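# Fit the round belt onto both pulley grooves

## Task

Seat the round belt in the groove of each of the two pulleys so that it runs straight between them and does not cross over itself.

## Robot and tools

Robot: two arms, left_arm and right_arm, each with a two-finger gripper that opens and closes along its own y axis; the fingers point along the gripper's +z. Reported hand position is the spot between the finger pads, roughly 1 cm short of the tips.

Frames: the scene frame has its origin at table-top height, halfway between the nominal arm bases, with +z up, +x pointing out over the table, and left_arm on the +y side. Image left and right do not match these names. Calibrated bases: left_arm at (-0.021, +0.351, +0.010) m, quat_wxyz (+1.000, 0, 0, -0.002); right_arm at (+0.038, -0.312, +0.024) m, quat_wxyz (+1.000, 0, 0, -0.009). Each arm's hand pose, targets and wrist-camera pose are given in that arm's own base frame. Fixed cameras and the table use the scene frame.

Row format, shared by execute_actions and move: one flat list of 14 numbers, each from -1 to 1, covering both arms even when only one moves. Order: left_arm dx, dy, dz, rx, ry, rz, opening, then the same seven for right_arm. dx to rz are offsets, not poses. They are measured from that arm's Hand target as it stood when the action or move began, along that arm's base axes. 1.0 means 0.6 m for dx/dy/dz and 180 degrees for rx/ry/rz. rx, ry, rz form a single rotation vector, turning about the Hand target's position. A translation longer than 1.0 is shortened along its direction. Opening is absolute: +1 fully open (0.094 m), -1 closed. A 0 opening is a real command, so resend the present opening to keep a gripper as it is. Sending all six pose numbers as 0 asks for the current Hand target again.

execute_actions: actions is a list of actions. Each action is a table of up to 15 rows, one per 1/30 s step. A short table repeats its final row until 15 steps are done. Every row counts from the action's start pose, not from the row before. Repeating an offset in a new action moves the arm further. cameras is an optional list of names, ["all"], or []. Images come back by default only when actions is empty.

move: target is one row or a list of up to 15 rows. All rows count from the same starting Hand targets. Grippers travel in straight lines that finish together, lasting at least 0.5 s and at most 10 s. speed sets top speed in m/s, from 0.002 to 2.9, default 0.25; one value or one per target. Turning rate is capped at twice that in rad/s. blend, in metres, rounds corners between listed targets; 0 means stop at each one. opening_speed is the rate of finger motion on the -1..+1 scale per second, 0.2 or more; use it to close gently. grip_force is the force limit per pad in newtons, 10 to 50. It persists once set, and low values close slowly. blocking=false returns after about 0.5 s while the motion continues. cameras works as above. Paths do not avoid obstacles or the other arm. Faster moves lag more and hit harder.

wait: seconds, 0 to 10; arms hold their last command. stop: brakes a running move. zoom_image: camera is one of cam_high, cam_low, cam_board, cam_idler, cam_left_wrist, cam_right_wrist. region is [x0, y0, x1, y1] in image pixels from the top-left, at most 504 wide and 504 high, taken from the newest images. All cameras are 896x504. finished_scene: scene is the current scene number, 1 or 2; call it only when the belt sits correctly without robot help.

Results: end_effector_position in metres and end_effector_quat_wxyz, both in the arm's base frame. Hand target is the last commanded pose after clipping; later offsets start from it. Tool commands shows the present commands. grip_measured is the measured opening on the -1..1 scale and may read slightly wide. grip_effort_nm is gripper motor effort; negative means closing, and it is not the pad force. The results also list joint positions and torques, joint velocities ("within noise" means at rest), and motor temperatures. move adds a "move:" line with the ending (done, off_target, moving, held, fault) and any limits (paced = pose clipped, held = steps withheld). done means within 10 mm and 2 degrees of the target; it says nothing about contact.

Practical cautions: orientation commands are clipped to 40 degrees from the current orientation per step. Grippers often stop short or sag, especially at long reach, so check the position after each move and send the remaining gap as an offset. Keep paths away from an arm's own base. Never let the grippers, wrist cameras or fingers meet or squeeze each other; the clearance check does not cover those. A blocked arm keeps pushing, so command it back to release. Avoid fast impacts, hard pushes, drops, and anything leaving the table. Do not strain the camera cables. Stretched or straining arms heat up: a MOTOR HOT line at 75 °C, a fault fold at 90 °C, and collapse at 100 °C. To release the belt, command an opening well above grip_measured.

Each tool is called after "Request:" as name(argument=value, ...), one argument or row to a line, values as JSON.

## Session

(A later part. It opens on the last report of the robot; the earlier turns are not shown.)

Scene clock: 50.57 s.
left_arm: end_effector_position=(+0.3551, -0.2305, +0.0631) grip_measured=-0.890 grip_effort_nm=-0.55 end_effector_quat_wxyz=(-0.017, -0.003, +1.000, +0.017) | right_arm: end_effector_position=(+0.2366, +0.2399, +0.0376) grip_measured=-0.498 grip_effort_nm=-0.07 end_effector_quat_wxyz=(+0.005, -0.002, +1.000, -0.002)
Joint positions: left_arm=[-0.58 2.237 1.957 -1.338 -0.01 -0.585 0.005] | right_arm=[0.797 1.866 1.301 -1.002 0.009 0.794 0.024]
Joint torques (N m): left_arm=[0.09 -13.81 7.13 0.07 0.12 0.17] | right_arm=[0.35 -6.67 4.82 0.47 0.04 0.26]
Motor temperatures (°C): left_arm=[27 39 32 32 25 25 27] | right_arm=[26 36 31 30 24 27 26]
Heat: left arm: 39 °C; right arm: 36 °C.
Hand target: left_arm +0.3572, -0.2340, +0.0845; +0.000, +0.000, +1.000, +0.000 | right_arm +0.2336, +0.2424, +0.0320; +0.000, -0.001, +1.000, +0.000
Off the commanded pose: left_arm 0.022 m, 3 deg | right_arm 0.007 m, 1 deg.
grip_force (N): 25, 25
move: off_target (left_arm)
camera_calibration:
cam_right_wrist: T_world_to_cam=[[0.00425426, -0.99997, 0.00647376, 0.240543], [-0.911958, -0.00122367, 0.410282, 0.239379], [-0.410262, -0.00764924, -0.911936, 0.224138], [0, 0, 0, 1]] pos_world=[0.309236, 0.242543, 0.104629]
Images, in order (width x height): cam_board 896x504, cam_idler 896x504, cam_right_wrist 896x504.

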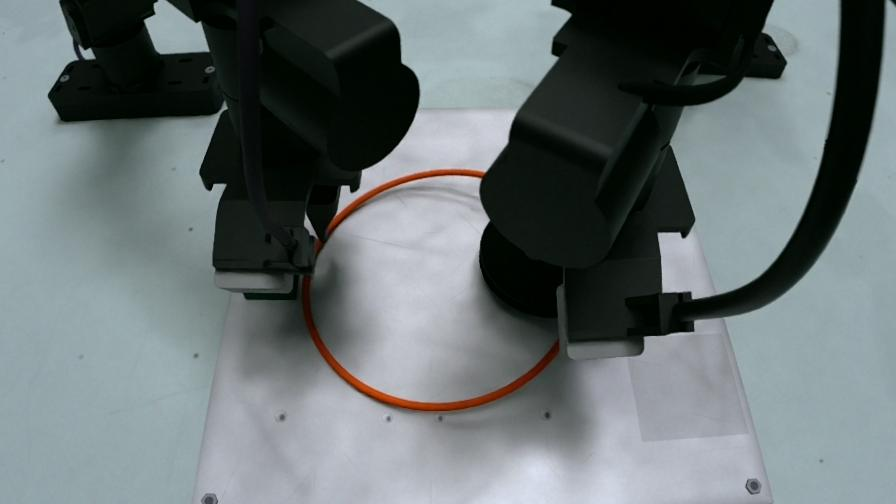

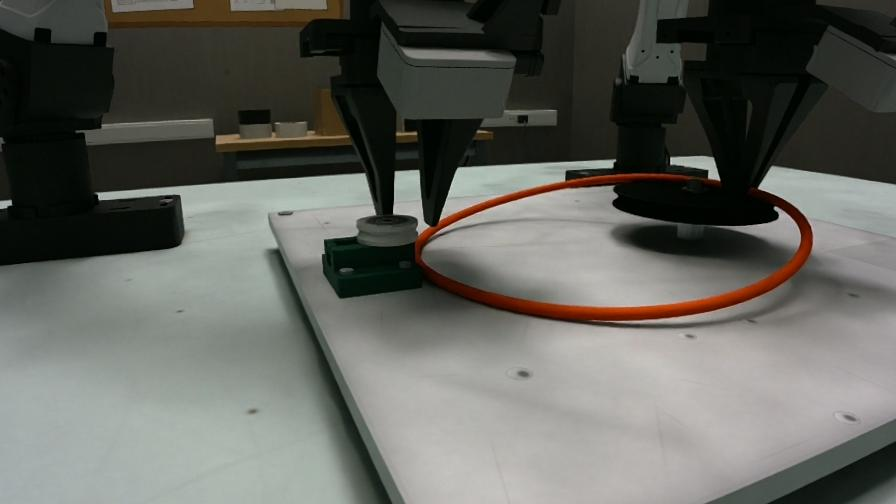

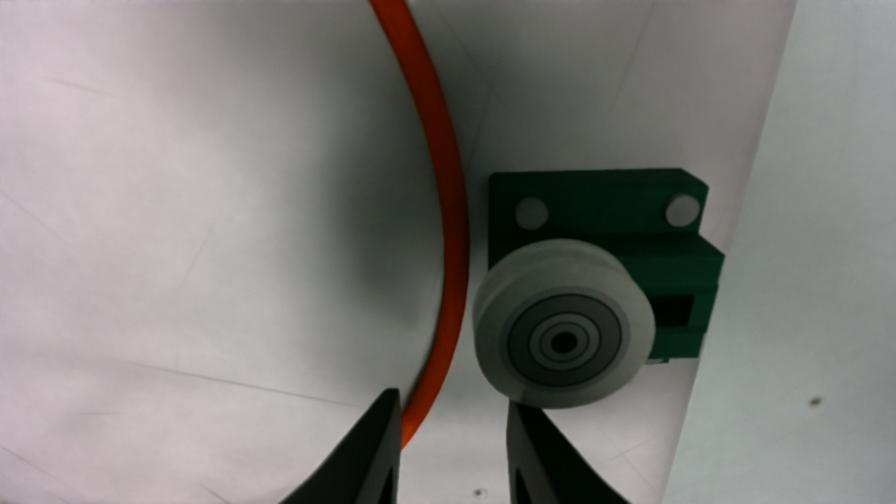

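Request:
move(
  target=[
    [0,0,0,0,0,0,-0.92,-0.004,0.014,0,0,0,0,-0.5],
    [0,0,0,0,0,0,-0.92,-0.004,0.014,-0.03,0,0,0,-0.5],
  ],
  speed=0.1,
  cameras=["cam_idler","cam_right_wrist"],
)

Request:
zoom_image(
  camera="cam_idler",
  region=[310, 140, 490, 280],
)

Scene clock: 52.93 s.
left_arm: end_effector_position=(+0.3551, -0.2305, +0.0631) grip_measured=-0.890 grip_effort_nm=-0.55 end_effector_quat_wxyz=(-0.017, -0.003, +1.000, +0.017) | right_arm: end_effector_position=(+0.2331, +0.2503, +0.0208) grip_measured=-0.498 grip_effort_nm=-0.07 end_effector_quat_wxyz=(+0.003, -0.003, +1.000, +0.002)
Joint positions: left_arm=[-0.58 2.237 1.957 -1.338 -0.01 -0.585 0.005] | right_arm=[0.822 1.904 1.28 -0.94 0.002 0.816 0.024]
Joint torques (N m): left_arm=[0.09 -13.82 7.12 0.07 0.12 0.17] | right_arm=[-0.05 -6.6 4.78 0.5 0.03 0.26]
Heat: left arm: 40 °C; right arm: 36 °C.
Hand target: left_arm +0.3572, -0.2340, +0.0845; +0.000, +0.000, +1.000, +0.000 | right_arm +0.2313, +0.2509, +0.0141; +0.000, -0.001, +1.000, +0.000
Off the commanded pose: left_arm 0.022 m, 3 deg | right_arm 0.007 m, 1 deg.
grip_force (N): 25, 25
move: off_target (left_arm)
camera_calibration:
cam_right_wrist: T_world_to_cam=[[0.00701766, -0.999975, -0.000891977, 0.25066], [-0.91087, -0.00676041, 0.412638, 0.244216], [-0.412633, -0.00208327, -0.910895, 0.206592], [0, 0, 0, 1]] pos_world=[0.305937, 0.252736, 0.0876343]
Images, in order (width x height): cam_idler 896x504, cam_right_wrist 896x504.

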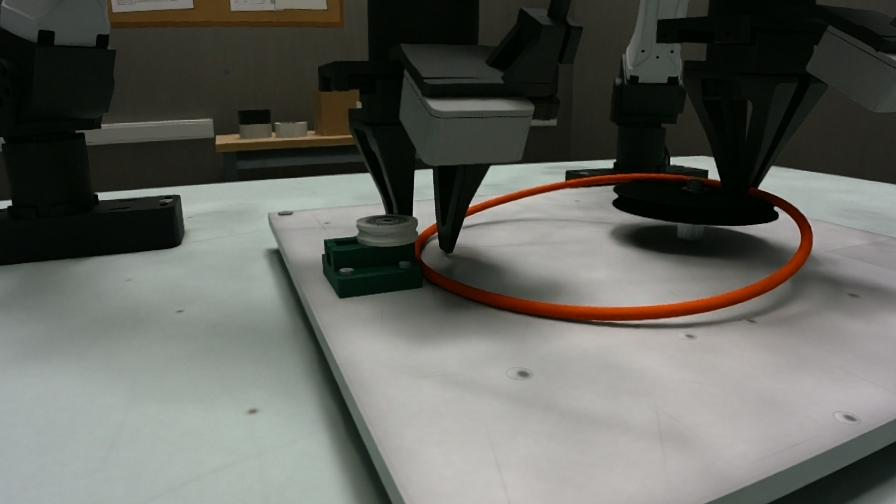

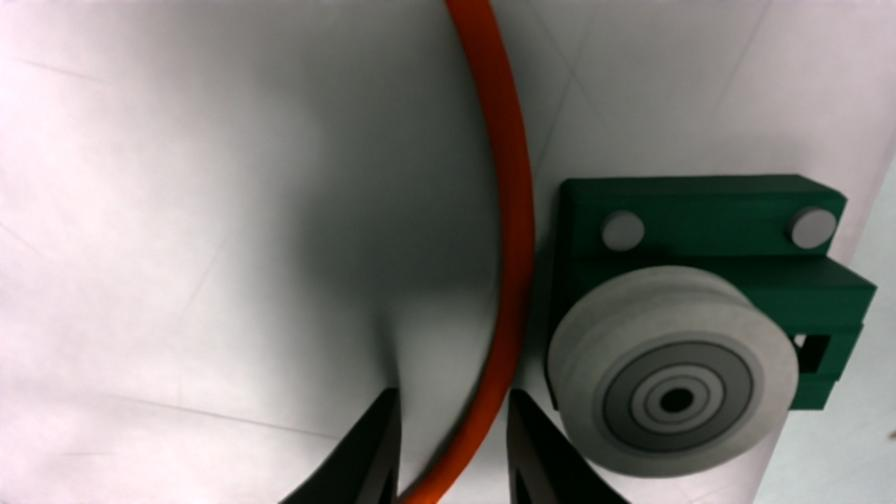

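Scaled by 2.800 from the camera's 896x504 image, which has a finer 1280x720 frame.

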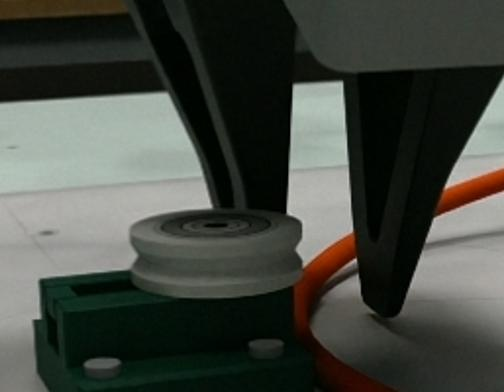

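Request:
move(
  target=[0,0,0,0,0,0,-0.92,0,0,0,0,0,0,-0.93],
  cameras=["cam_idler","cam_right_wrist"],
)

Scene clock: 54.77 s.
left_arm: end_effector_position=(+0.3544, -0.2301, +0.0632) grip_measured=-0.890 grip_effort_nm=-0.55 end_effector_quat_wxyz=(-0.019, -0.003, +1.000, +0.018) | right_arm: end_effector_position=(+0.2335, +0.2508, +0.0208) grip_measured=-0.889 grip_effort_nm=-0.49 end_effector_quat_wxyz=(+0.004, -0.002, +1.000, +0.003)
Joint positions: left_arm=[-0.58 2.237 1.957 -1.341 -0.01 -0.585 0.005] | right_arm=[0.822 1.904 1.28 -0.938 0.002 0.818 0.005]
Joint torques (N m): left_arm=[0.09 -13.82 7.12 0.1 0.12 0.17] | right_arm=[0.05 -6.61 4.71 0.46 0.08 0.15]
Heat: left arm: 41 °C; right arm: 36 °C.
Hand target: left_arm +0.3572, -0.2340, +0.0845; +0.000, +0.000, +1.000, +0.000 | right_arm +0.2313, +0.2509, +0.0141; +0.000, -0.001, +1.000, +0.000
Off the commanded pose: left_arm 0.022 m, 3 deg | right_arm 0.007 m, 1 deg.
grip_force (N): 25, 25
move: off_target (left_arm)
camera_calibration:
cam_right_wrist: T_world_to_cam=[[0.00542573, -0.99998, -0.00311819, 0.251638], [-0.911506, -0.00622803, 0.41124, 0.24463], [-0.411251, 0.000610977, -0.911522, 0.20576], [0, 0, 0, 1]] pos_world=[0.306236, 0.253031, 0.0877381]
Images, in order (width x height): cam_idler 896x504, cam_right_wrist 896x504.

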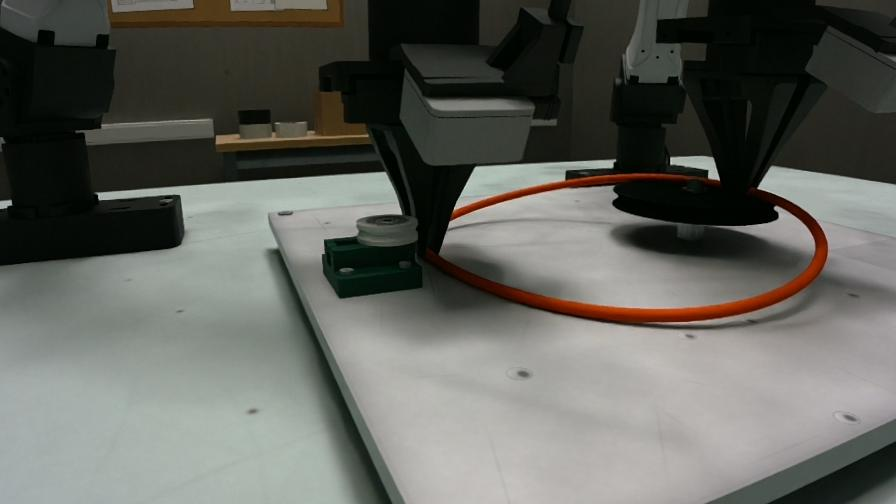

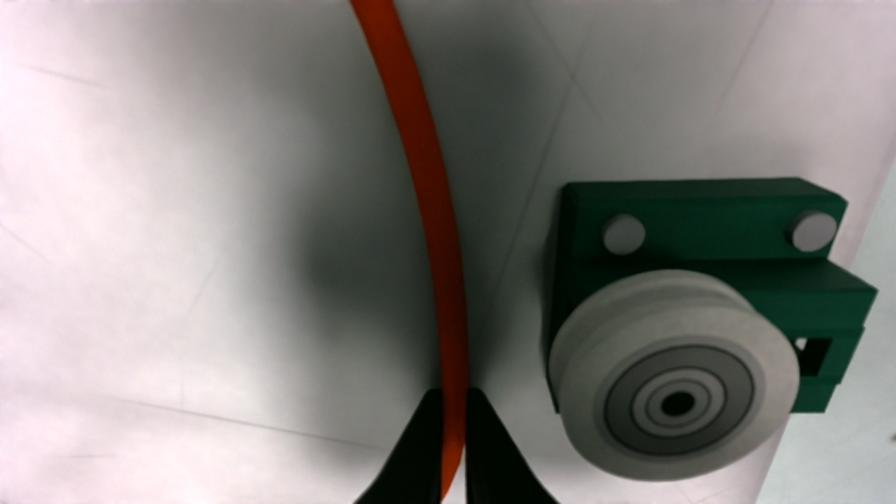

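Request:
move(
  target=[
    [0.005,0,0.03,0,0,0,-0.92,0,0.01,0.11,0,0,0,-0.93],
    [0.005,0.09,0.03,0,0,0,-0.92,0.03,0.065,0.11,0,0,0,-0.93],
  ],
  speed=0.12,
  cameras=["all"],
)

Scene clock: 58.00 s.
left_arm: end_effector_position=(+0.3593, -0.1782, +0.0877) grip_measured=-0.890 grip_effort_nm=-0.55 end_effector_quat_wxyz=(-0.019, -0.005, +1.000, +0.015) | right_arm: end_effector_position=(+0.2492, +0.2858, +0.0780) grip_measured=-0.891 grip_effort_nm=-0.55 end_effector_quat_wxyz=(+0.002, -0.001, +1.000, +0.000)
Joint positions: left_arm=[-0.464 2.133 1.887 -1.373 -0.009 -0.475 0.005] | right_arm=[0.855 1.992 1.638 -1.215 0.002 0.852 0.005]
Joint torques (N m): left_arm=[0.17 -13.45 4.86 0.3 0.12 0.22] | right_arm=[0.29 -7.39 8.13 0.1 0.09 0.17]
Heat: left arm: 42 °C; right arm: 36 °C.
Hand target: left_arm +0.3602, -0.1802, +0.1026; +0.000, +0.000, +1.000, +0.000 | right_arm +0.2492, +0.2899, +0.0800; +0.000, -0.001, +1.000, +0.000
Off the commanded pose: left_arm 0.015 m, 3 deg | right_arm 0.005 m, 0 deg.
grip_force (N): 25, 25
move: off_target (left_arm)
camera_calibration:
cam_left_wrist: T_world_to_cam=[[0.00883658, -0.99941, -0.033201, -0.179448], [-0.89665, -0.0226169, 0.442161, 0.320288], [-0.442651, 0.0258625, -0.896321, 0.328701], [0, 0, 0, 1]] pos_world=[0.434272, -0.1806, 0.147045]
cam_right_wrist: T_world_to_cam=[[0.00354671, -0.999992, 0.00204624, 0.286695], [-0.909466, -0.00237486, 0.415772, 0.233664], [-0.415764, -0.00333561, -0.909466, 0.266382], [0, 0, 0, 1]] pos_world=[0.322245, 0.288136, 0.144528]

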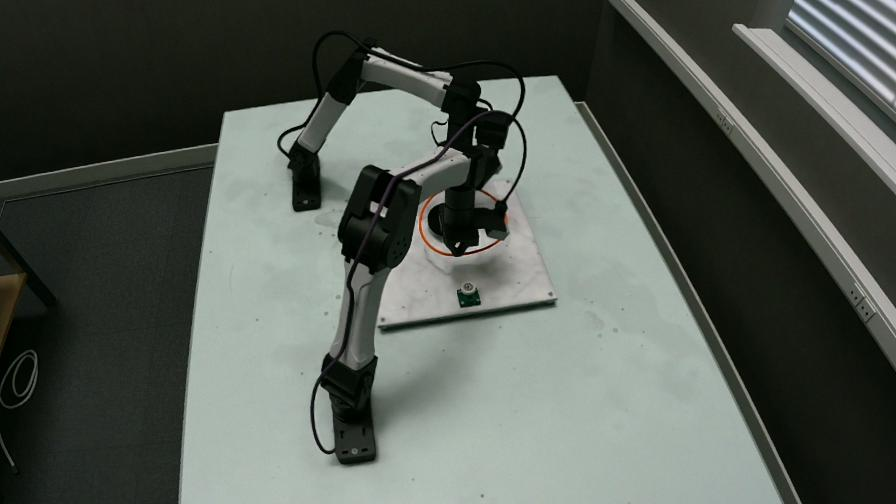

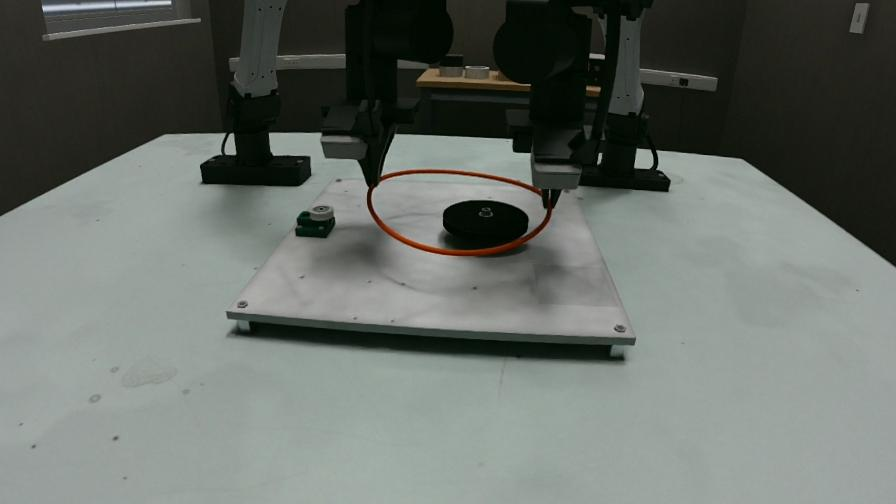

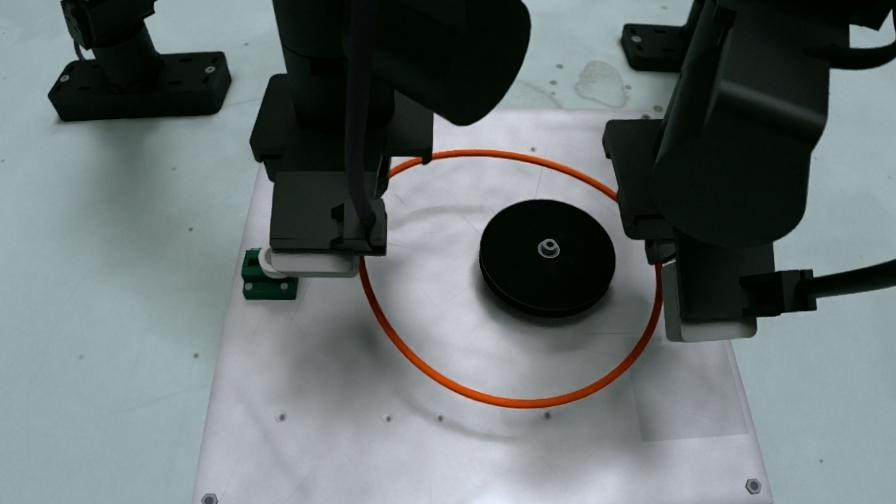

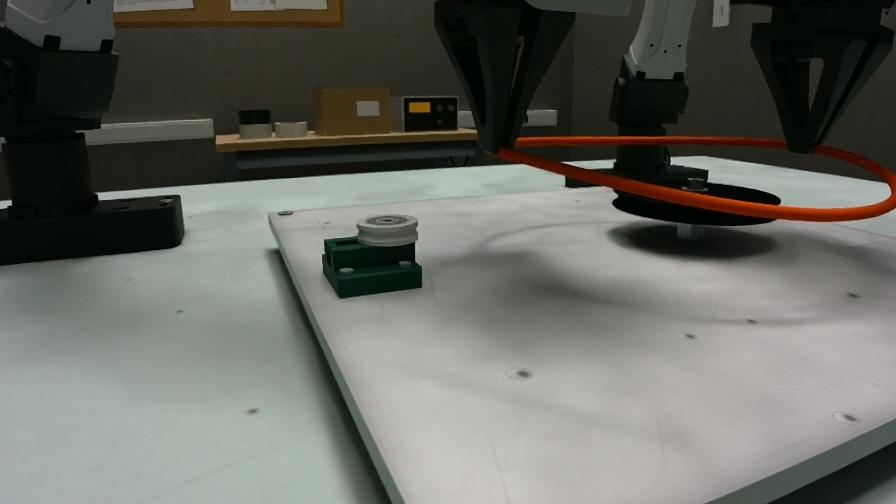

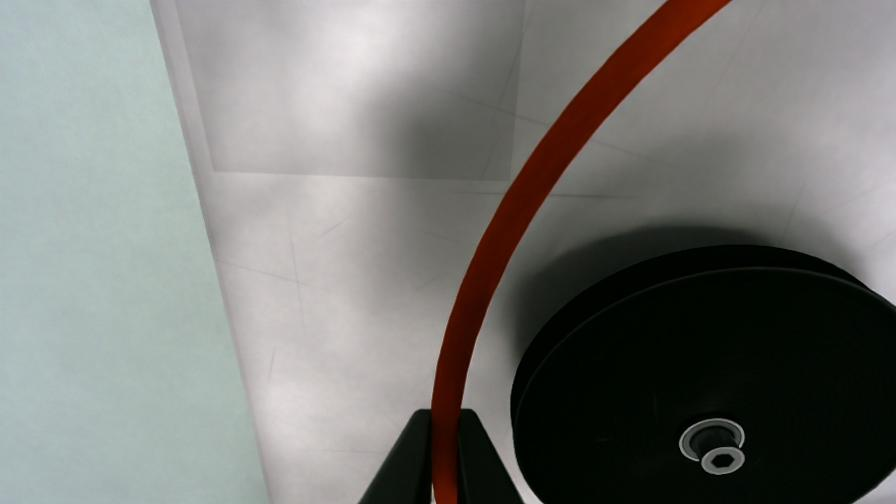

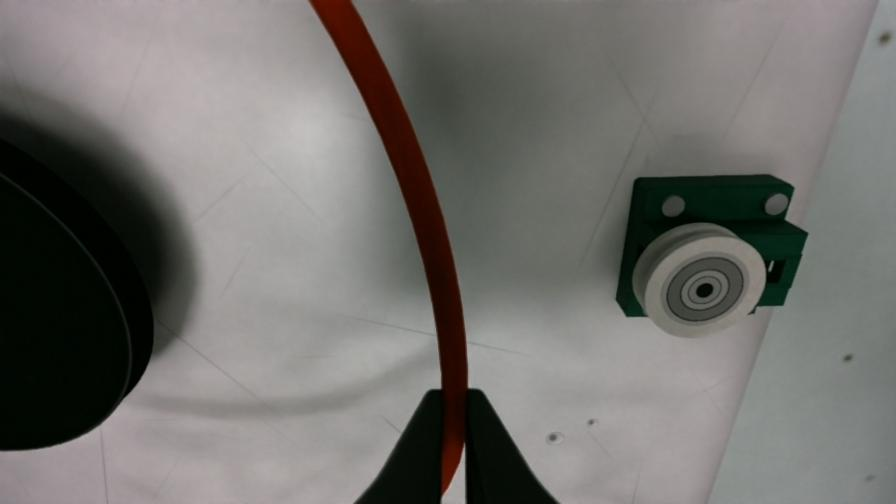

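Request:
move(
  target=[
    [0.0,0.0,-0.06,0,0,0,-0.92,0,-0.0,0,0,0,0,-0.93],
    [0,0,-0.06,0,0,0,-0.92,-0.009,-0.1625,-0.027,0,0,-0.11,-0.93],
  ],
  speed=0.08,
  cameras=["all"],
)

Scene clock: 64.37 s.
left_arm: end_effector_position=(+0.3580, -0.1850, +0.0556) grip_measured=-0.890 grip_effort_nm=-0.55 end_effector_quat_wxyz=(-0.019, -0.005, +1.000, -0.007) | right_arm: end_effector_position=(+0.2508, +0.2168, +0.0621) grip_measured=-0.891 grip_effort_nm=-0.55 end_effector_quat_wxyz=(+0.002, +0.158, +0.987, +0.035)
Joint positions: left_arm=[-0.464 2.13 1.754 -1.224 0.029 -0.474 0.005] | right_arm=[0.69 1.774 1.284 -1.025 -0.043 1.009 0.005]
Joint torques (N m): left_arm=[0.2 -12.56 4.9 0.24 -0.27 0.23] | right_arm=[-2.03 -9.1 4.31 -0.24 0.5 0.13]
Motor temperatures (°C): left_arm=[27 44 33 31 25 25 27] | right_arm=[26 37 32 29 24 27 26]
Heat: left arm: 44 °C; right arm: 37 °C.
Hand target: left_arm +0.3602, -0.1801, +0.0666; +0.000, +0.000, +1.000, +0.000 | right_arm +0.2438, +0.1923, +0.0639; +0.000, +0.171, +0.985, +0.000
Off the commanded pose: left_arm 0.012 m, 2 deg | right_arm 0.025 m, 4 deg.
grip_force (N): 25, 25
move: off_target (left_arm, right_arm)
camera_calibration:
cam_left_wrist: T_world_to_cam=[[0.00959482, -0.999903, 0.0101369, -0.190173], [-0.896853, -0.00412188, 0.44231, 0.336705], [-0.442225, -0.0133352, -0.896805, 0.292099], [0, 0, 0, 1]] pos_world=[0.432973, -0.184871, 0.114955]
cam_right_wrist: T_world_to_cam=[[-0.31136, -0.947918, -0.0671276, 0.289765], [-0.86879, 0.255323, 0.424281, 0.175046], [-0.385044, 0.190424, -0.903039, 0.202319], [0, 0, 0, 1]] pos_world=[0.320201, 0.191454, 0.127885]

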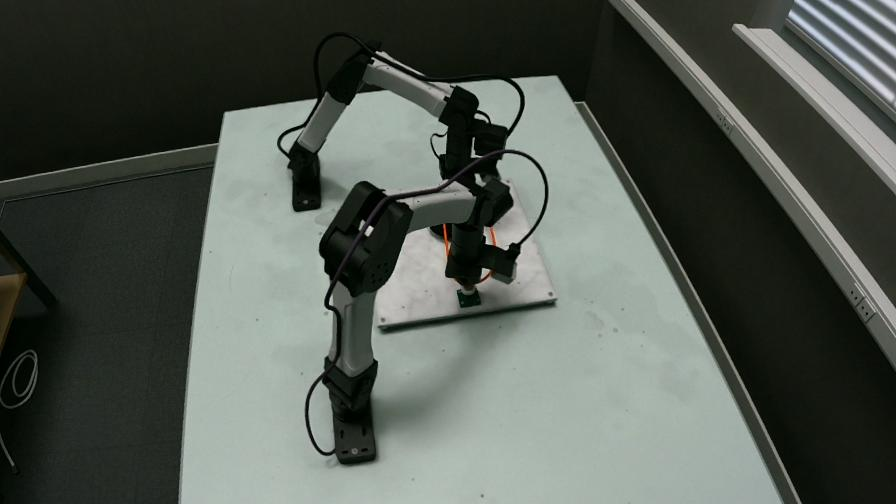

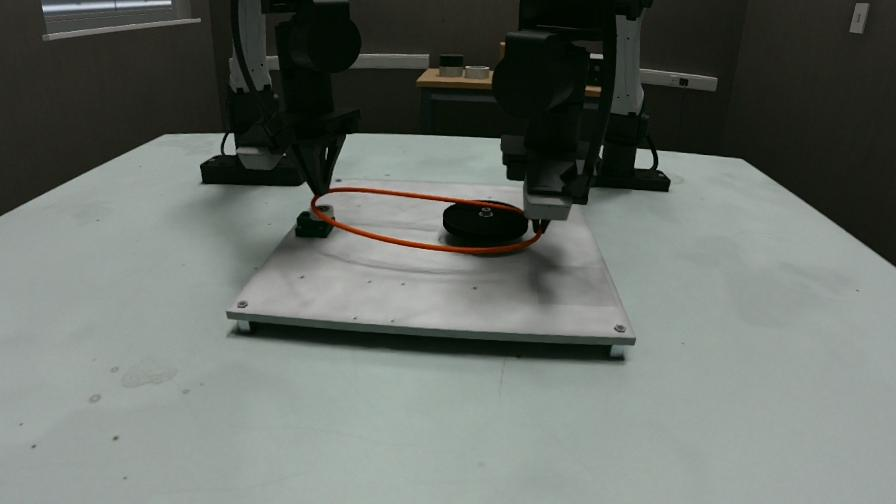

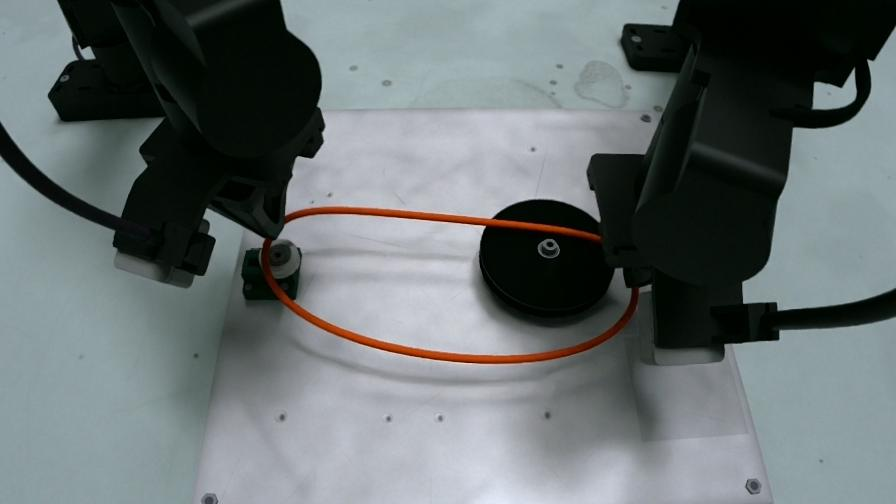

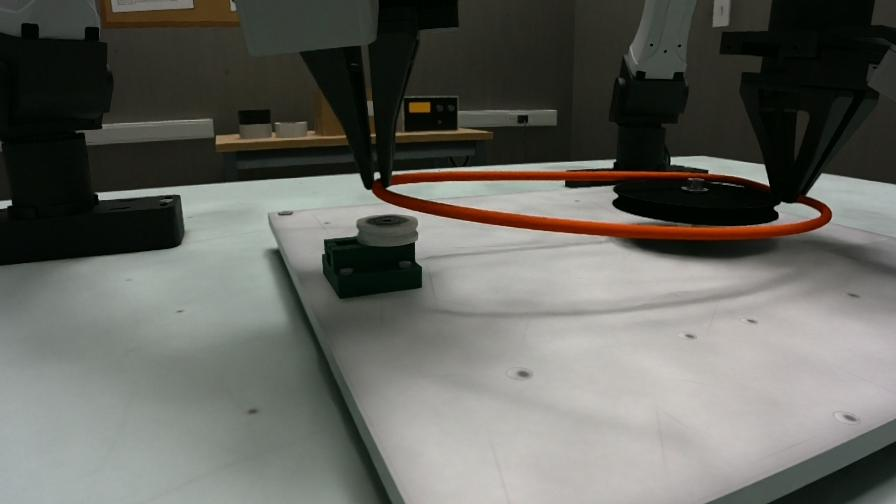

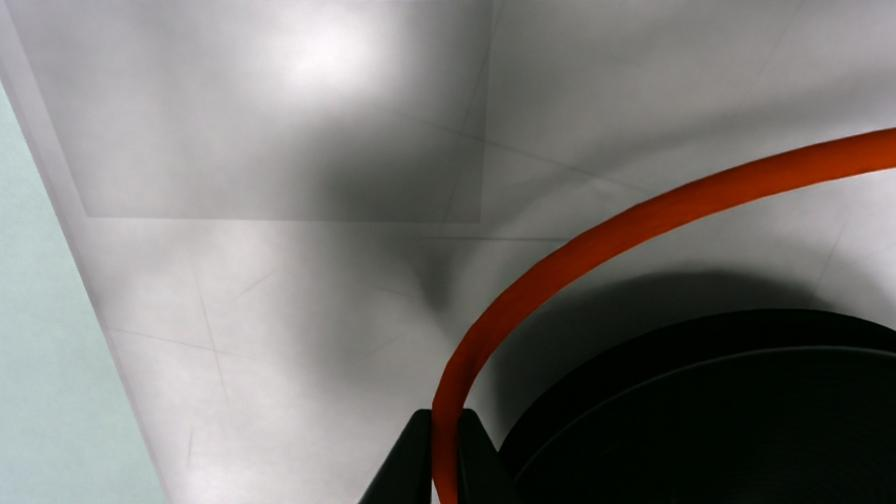

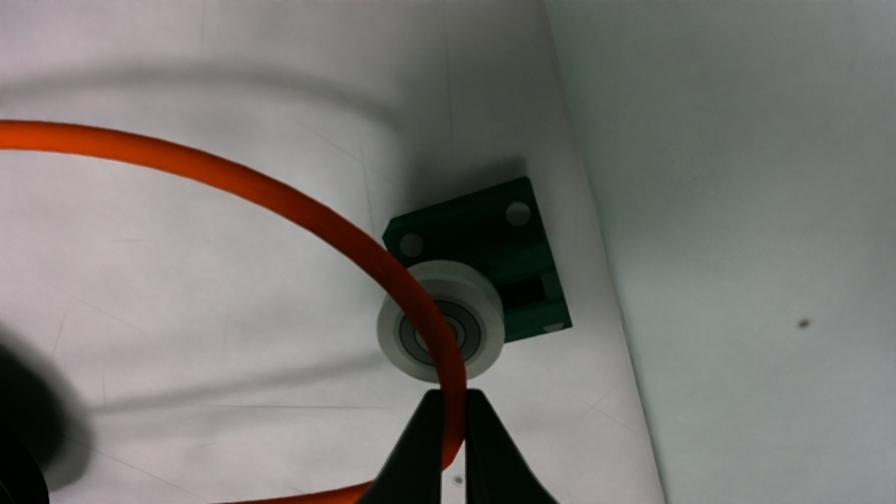

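Request:
move(
  target=[
    [0,0.03,0.0,0,0,0,-0.92,0.02,0.16,0.02,0,0,0.11,-0.93],
    [-0.03,0.03,0.0,0,0,0,-0.92,0.01,0.15,-0.015,0,0,0.11,-0.93],
  ],
  speed=0.1,
  cameras=["all"],
)

Request:
zoom_image(
  camera="cam_idler",
  region=[480, 120, 880, 300],
)

Scene clock: 68.97 s.
left_arm: end_effector_position=(+0.3403, -0.1628, +0.0546) grip_measured=-0.890 grip_effort_nm=-0.55 end_effector_quat_wxyz=(-0.022, +0.000, +1.000, -0.001) | right_arm: end_effector_position=(+0.2502, +0.2839, +0.0562) grip_measured=-0.891 grip_effort_nm=-0.55 end_effector_quat_wxyz=(-0.006, +0.006, +1.000, +0.006)
Joint positions: left_arm=[-0.437 2.04 1.613 -1.185 0.02 -0.436 0.005] | right_arm=[0.84 2.004 1.568 -1.135 -0.018 0.853 0.005]
Joint torques (N m): left_arm=[-0.44 -12.44 4.68 0.29 -0.17 0.02] | right_arm=[0.43 -9.03 4.97 0.3 0.3 0.01]
Heat: left arm: 45 °C; right arm: 37 °C.
Hand target: left_arm +0.3422, -0.1621, +0.0665; +0.000, +0.000, +1.000, +0.000 | right_arm +0.2499, +0.2823, +0.0549; +0.000, -0.001, +1.000, +0.000
Off the commanded pose: left_arm 0.012 m, 3 deg | right_arm 0.002 m, 1 deg.
grip_force (N): 25, 25
move: off_target (left_arm)
camera_calibration:
cam_left_wrist: T_world_to_cam=[[-0.00169533, -0.999998, -0.00128917, -0.163199], [-0.893927, 0.000937685, 0.448211, 0.320871], [-0.448209, 0.00191229, -0.893927, 0.288035], [0, 0, 0, 1]] pos_world=[0.415659, -0.16405, 0.113454]
cam_right_wrist: T_world_to_cam=[[-0.0116807, -0.999886, -0.00956811, 0.289324], [-0.902609, 0.00642557, 0.430414, 0.238616], [-0.430303, 0.0136638, -0.902581, 0.245471], [0, 0, 0, 1]] pos_world=[0.324383, 0.284403, 0.121622]

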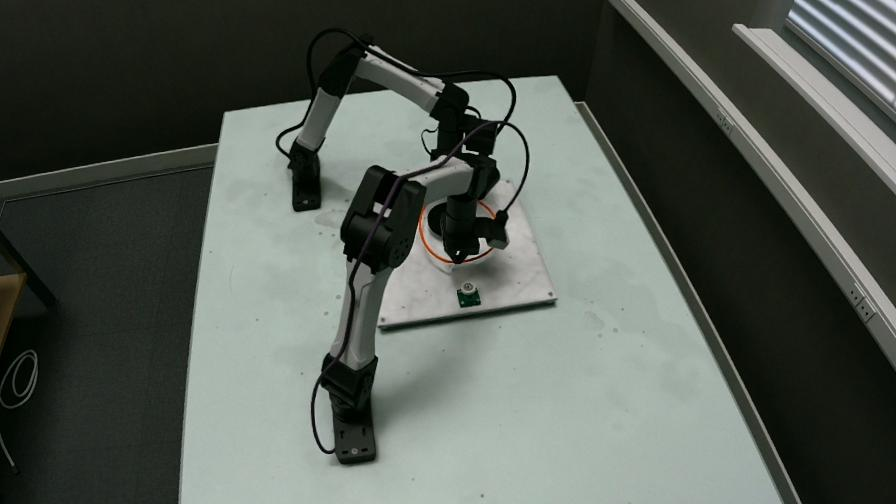

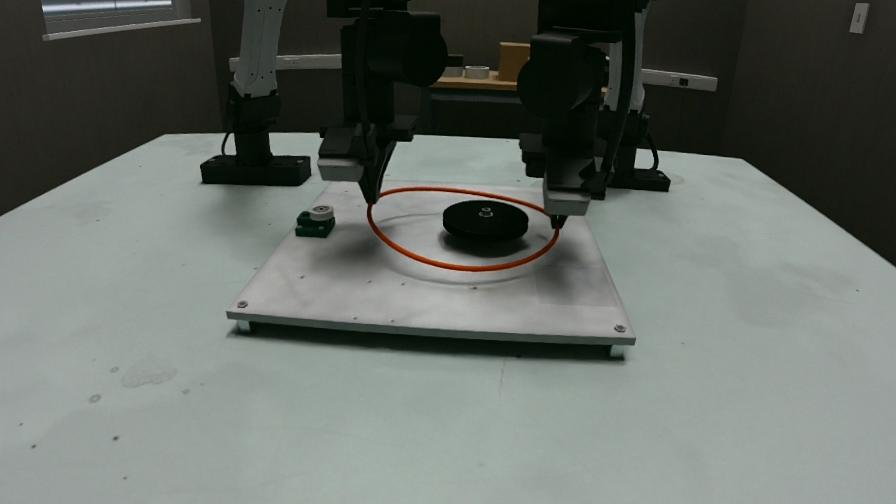

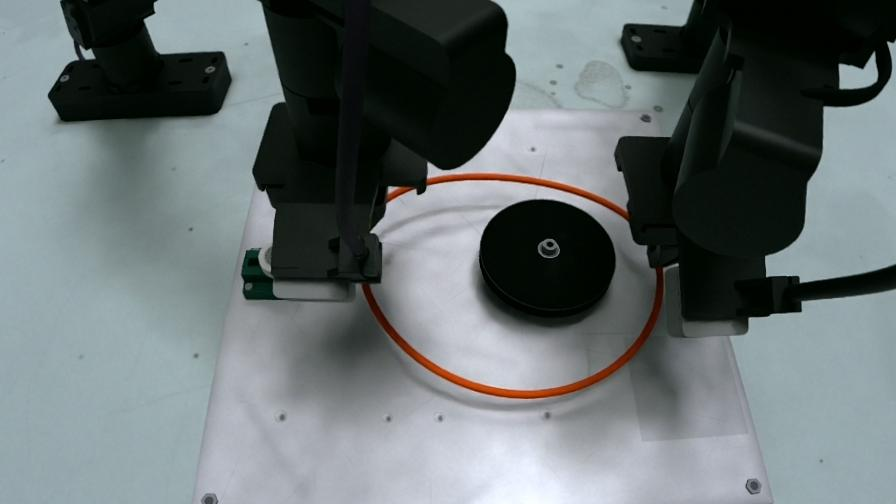

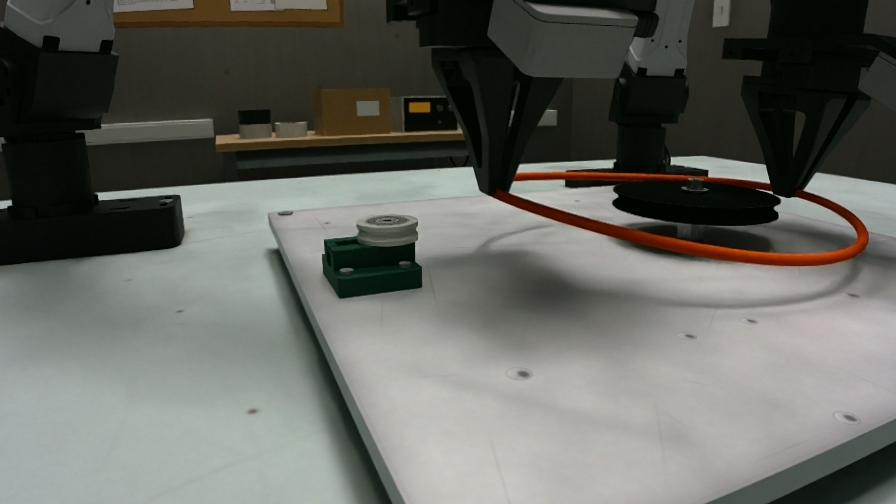

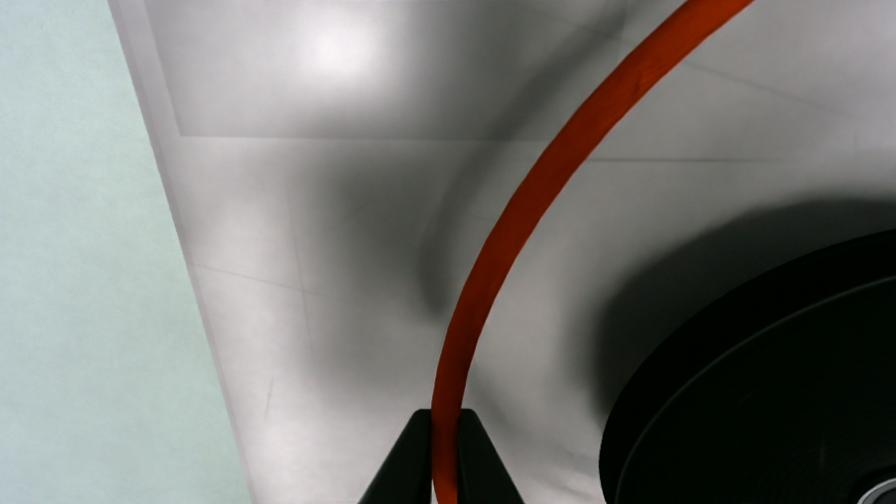

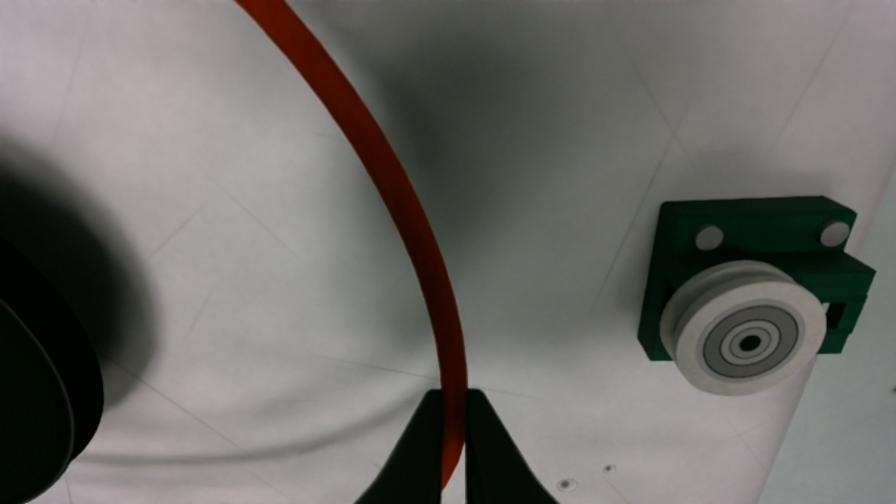

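Scaled by 1.260 from the camera's 896x504 image, which has a finer 1280x720 frame.

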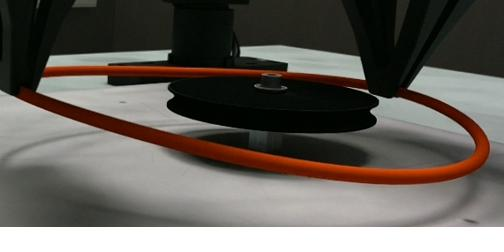

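Request:
move(
  target=[0,0,-0.012,0,-0.055,0,-0.92,0,0.0,-0.012,0,-0.055,0,-0.93],
  speed=0.1,
  cameras=["cam_low","cam_idler"],
)

Request:
zoom_image(
  camera="cam_idler",
  region=[480, 120, 880, 300],
)

Request:
zoom_image(
  camera="cam_low",
  region=[360, 160, 600, 290],
)

Scene clock: 71.57 s.
left_arm: end_effector_position=(+0.3388, -0.1626, +0.0471) grip_measured=-0.890 grip_effort_nm=-0.55 end_effector_quat_wxyz=(+0.061, +0.004, +0.998, -0.001) | right_arm: end_effector_position=(+0.2488, +0.2842, +0.0395) grip_measured=-0.891 grip_effort_nm=-0.55 end_effector_quat_wxyz=(+0.071, -0.003, +0.997, -0.003)
Joint positions: left_arm=[-0.473 1.903 1.383 -0.941 -0.054 -0.461 0.005] | right_arm=[0.904 1.941 1.403 -0.949 0.114 0.893 0.005]
Joint torques (N m): left_arm=[-0.44 -11.54 4.92 0.63 -0.28 -0.03] | right_arm=[0.23 -10.78 4.82 0.54 0.45 0.23]
Heat: left arm: 46 °C; right arm: 38 °C.
Hand target: left_arm +0.3422, -0.1620, +0.0593; +0.086, +0.000, +0.996, +0.000 | right_arm +0.2498, +0.2824, +0.0476; +0.086, -0.001, +0.996, +0.000
Off the commanded pose: left_arm 0.013 m, 3 deg | right_arm 0.008 m, 2 deg.
grip_force (N): 25, 25
move: off_target (left_arm)
Images, in order (width x height): cam_low 896x504, cam_idler 896x504.

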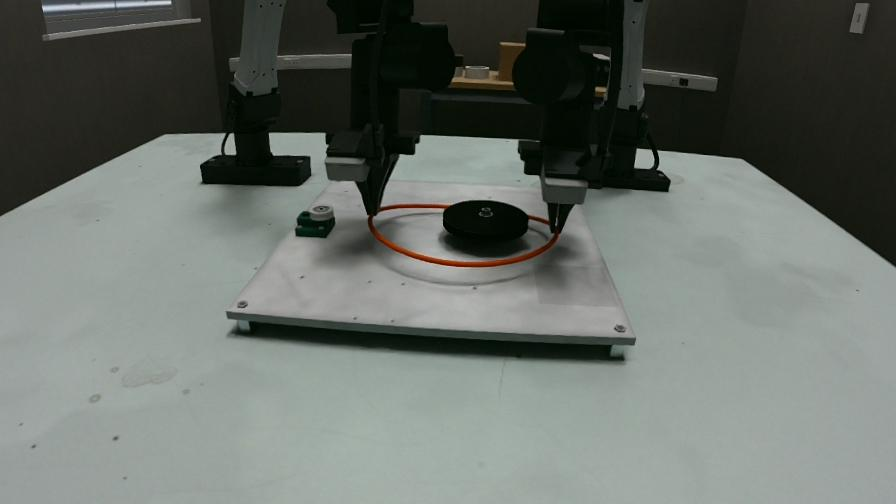

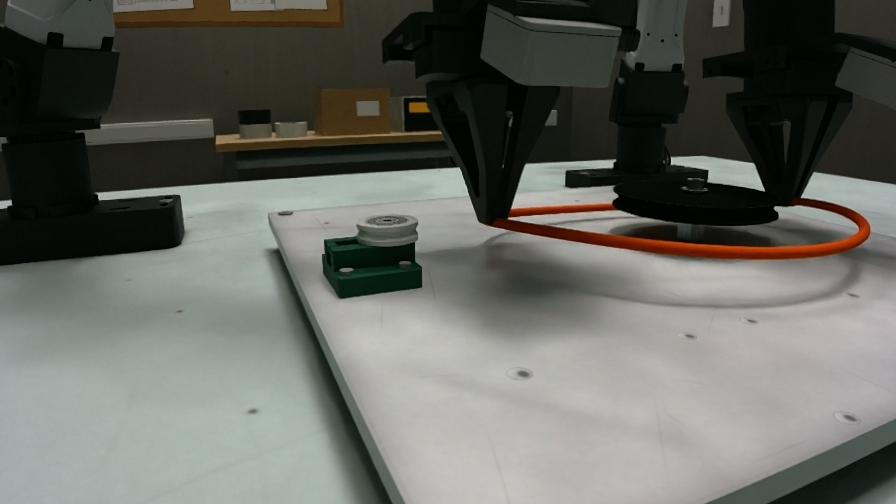

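Scaled by 1.260 from the camera's 896x504 image, which has a finer 1280x720 frame.

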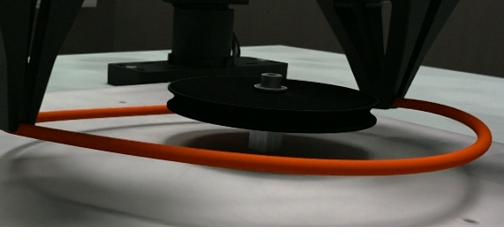

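Scaled by 2.100 from the camera's 896x504 image, which has a finer 1280x720 frame.

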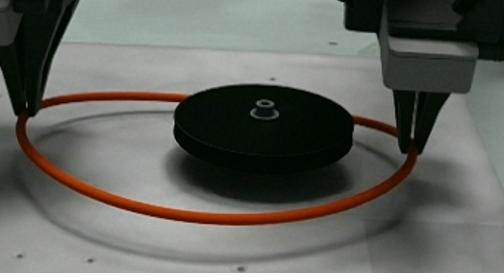

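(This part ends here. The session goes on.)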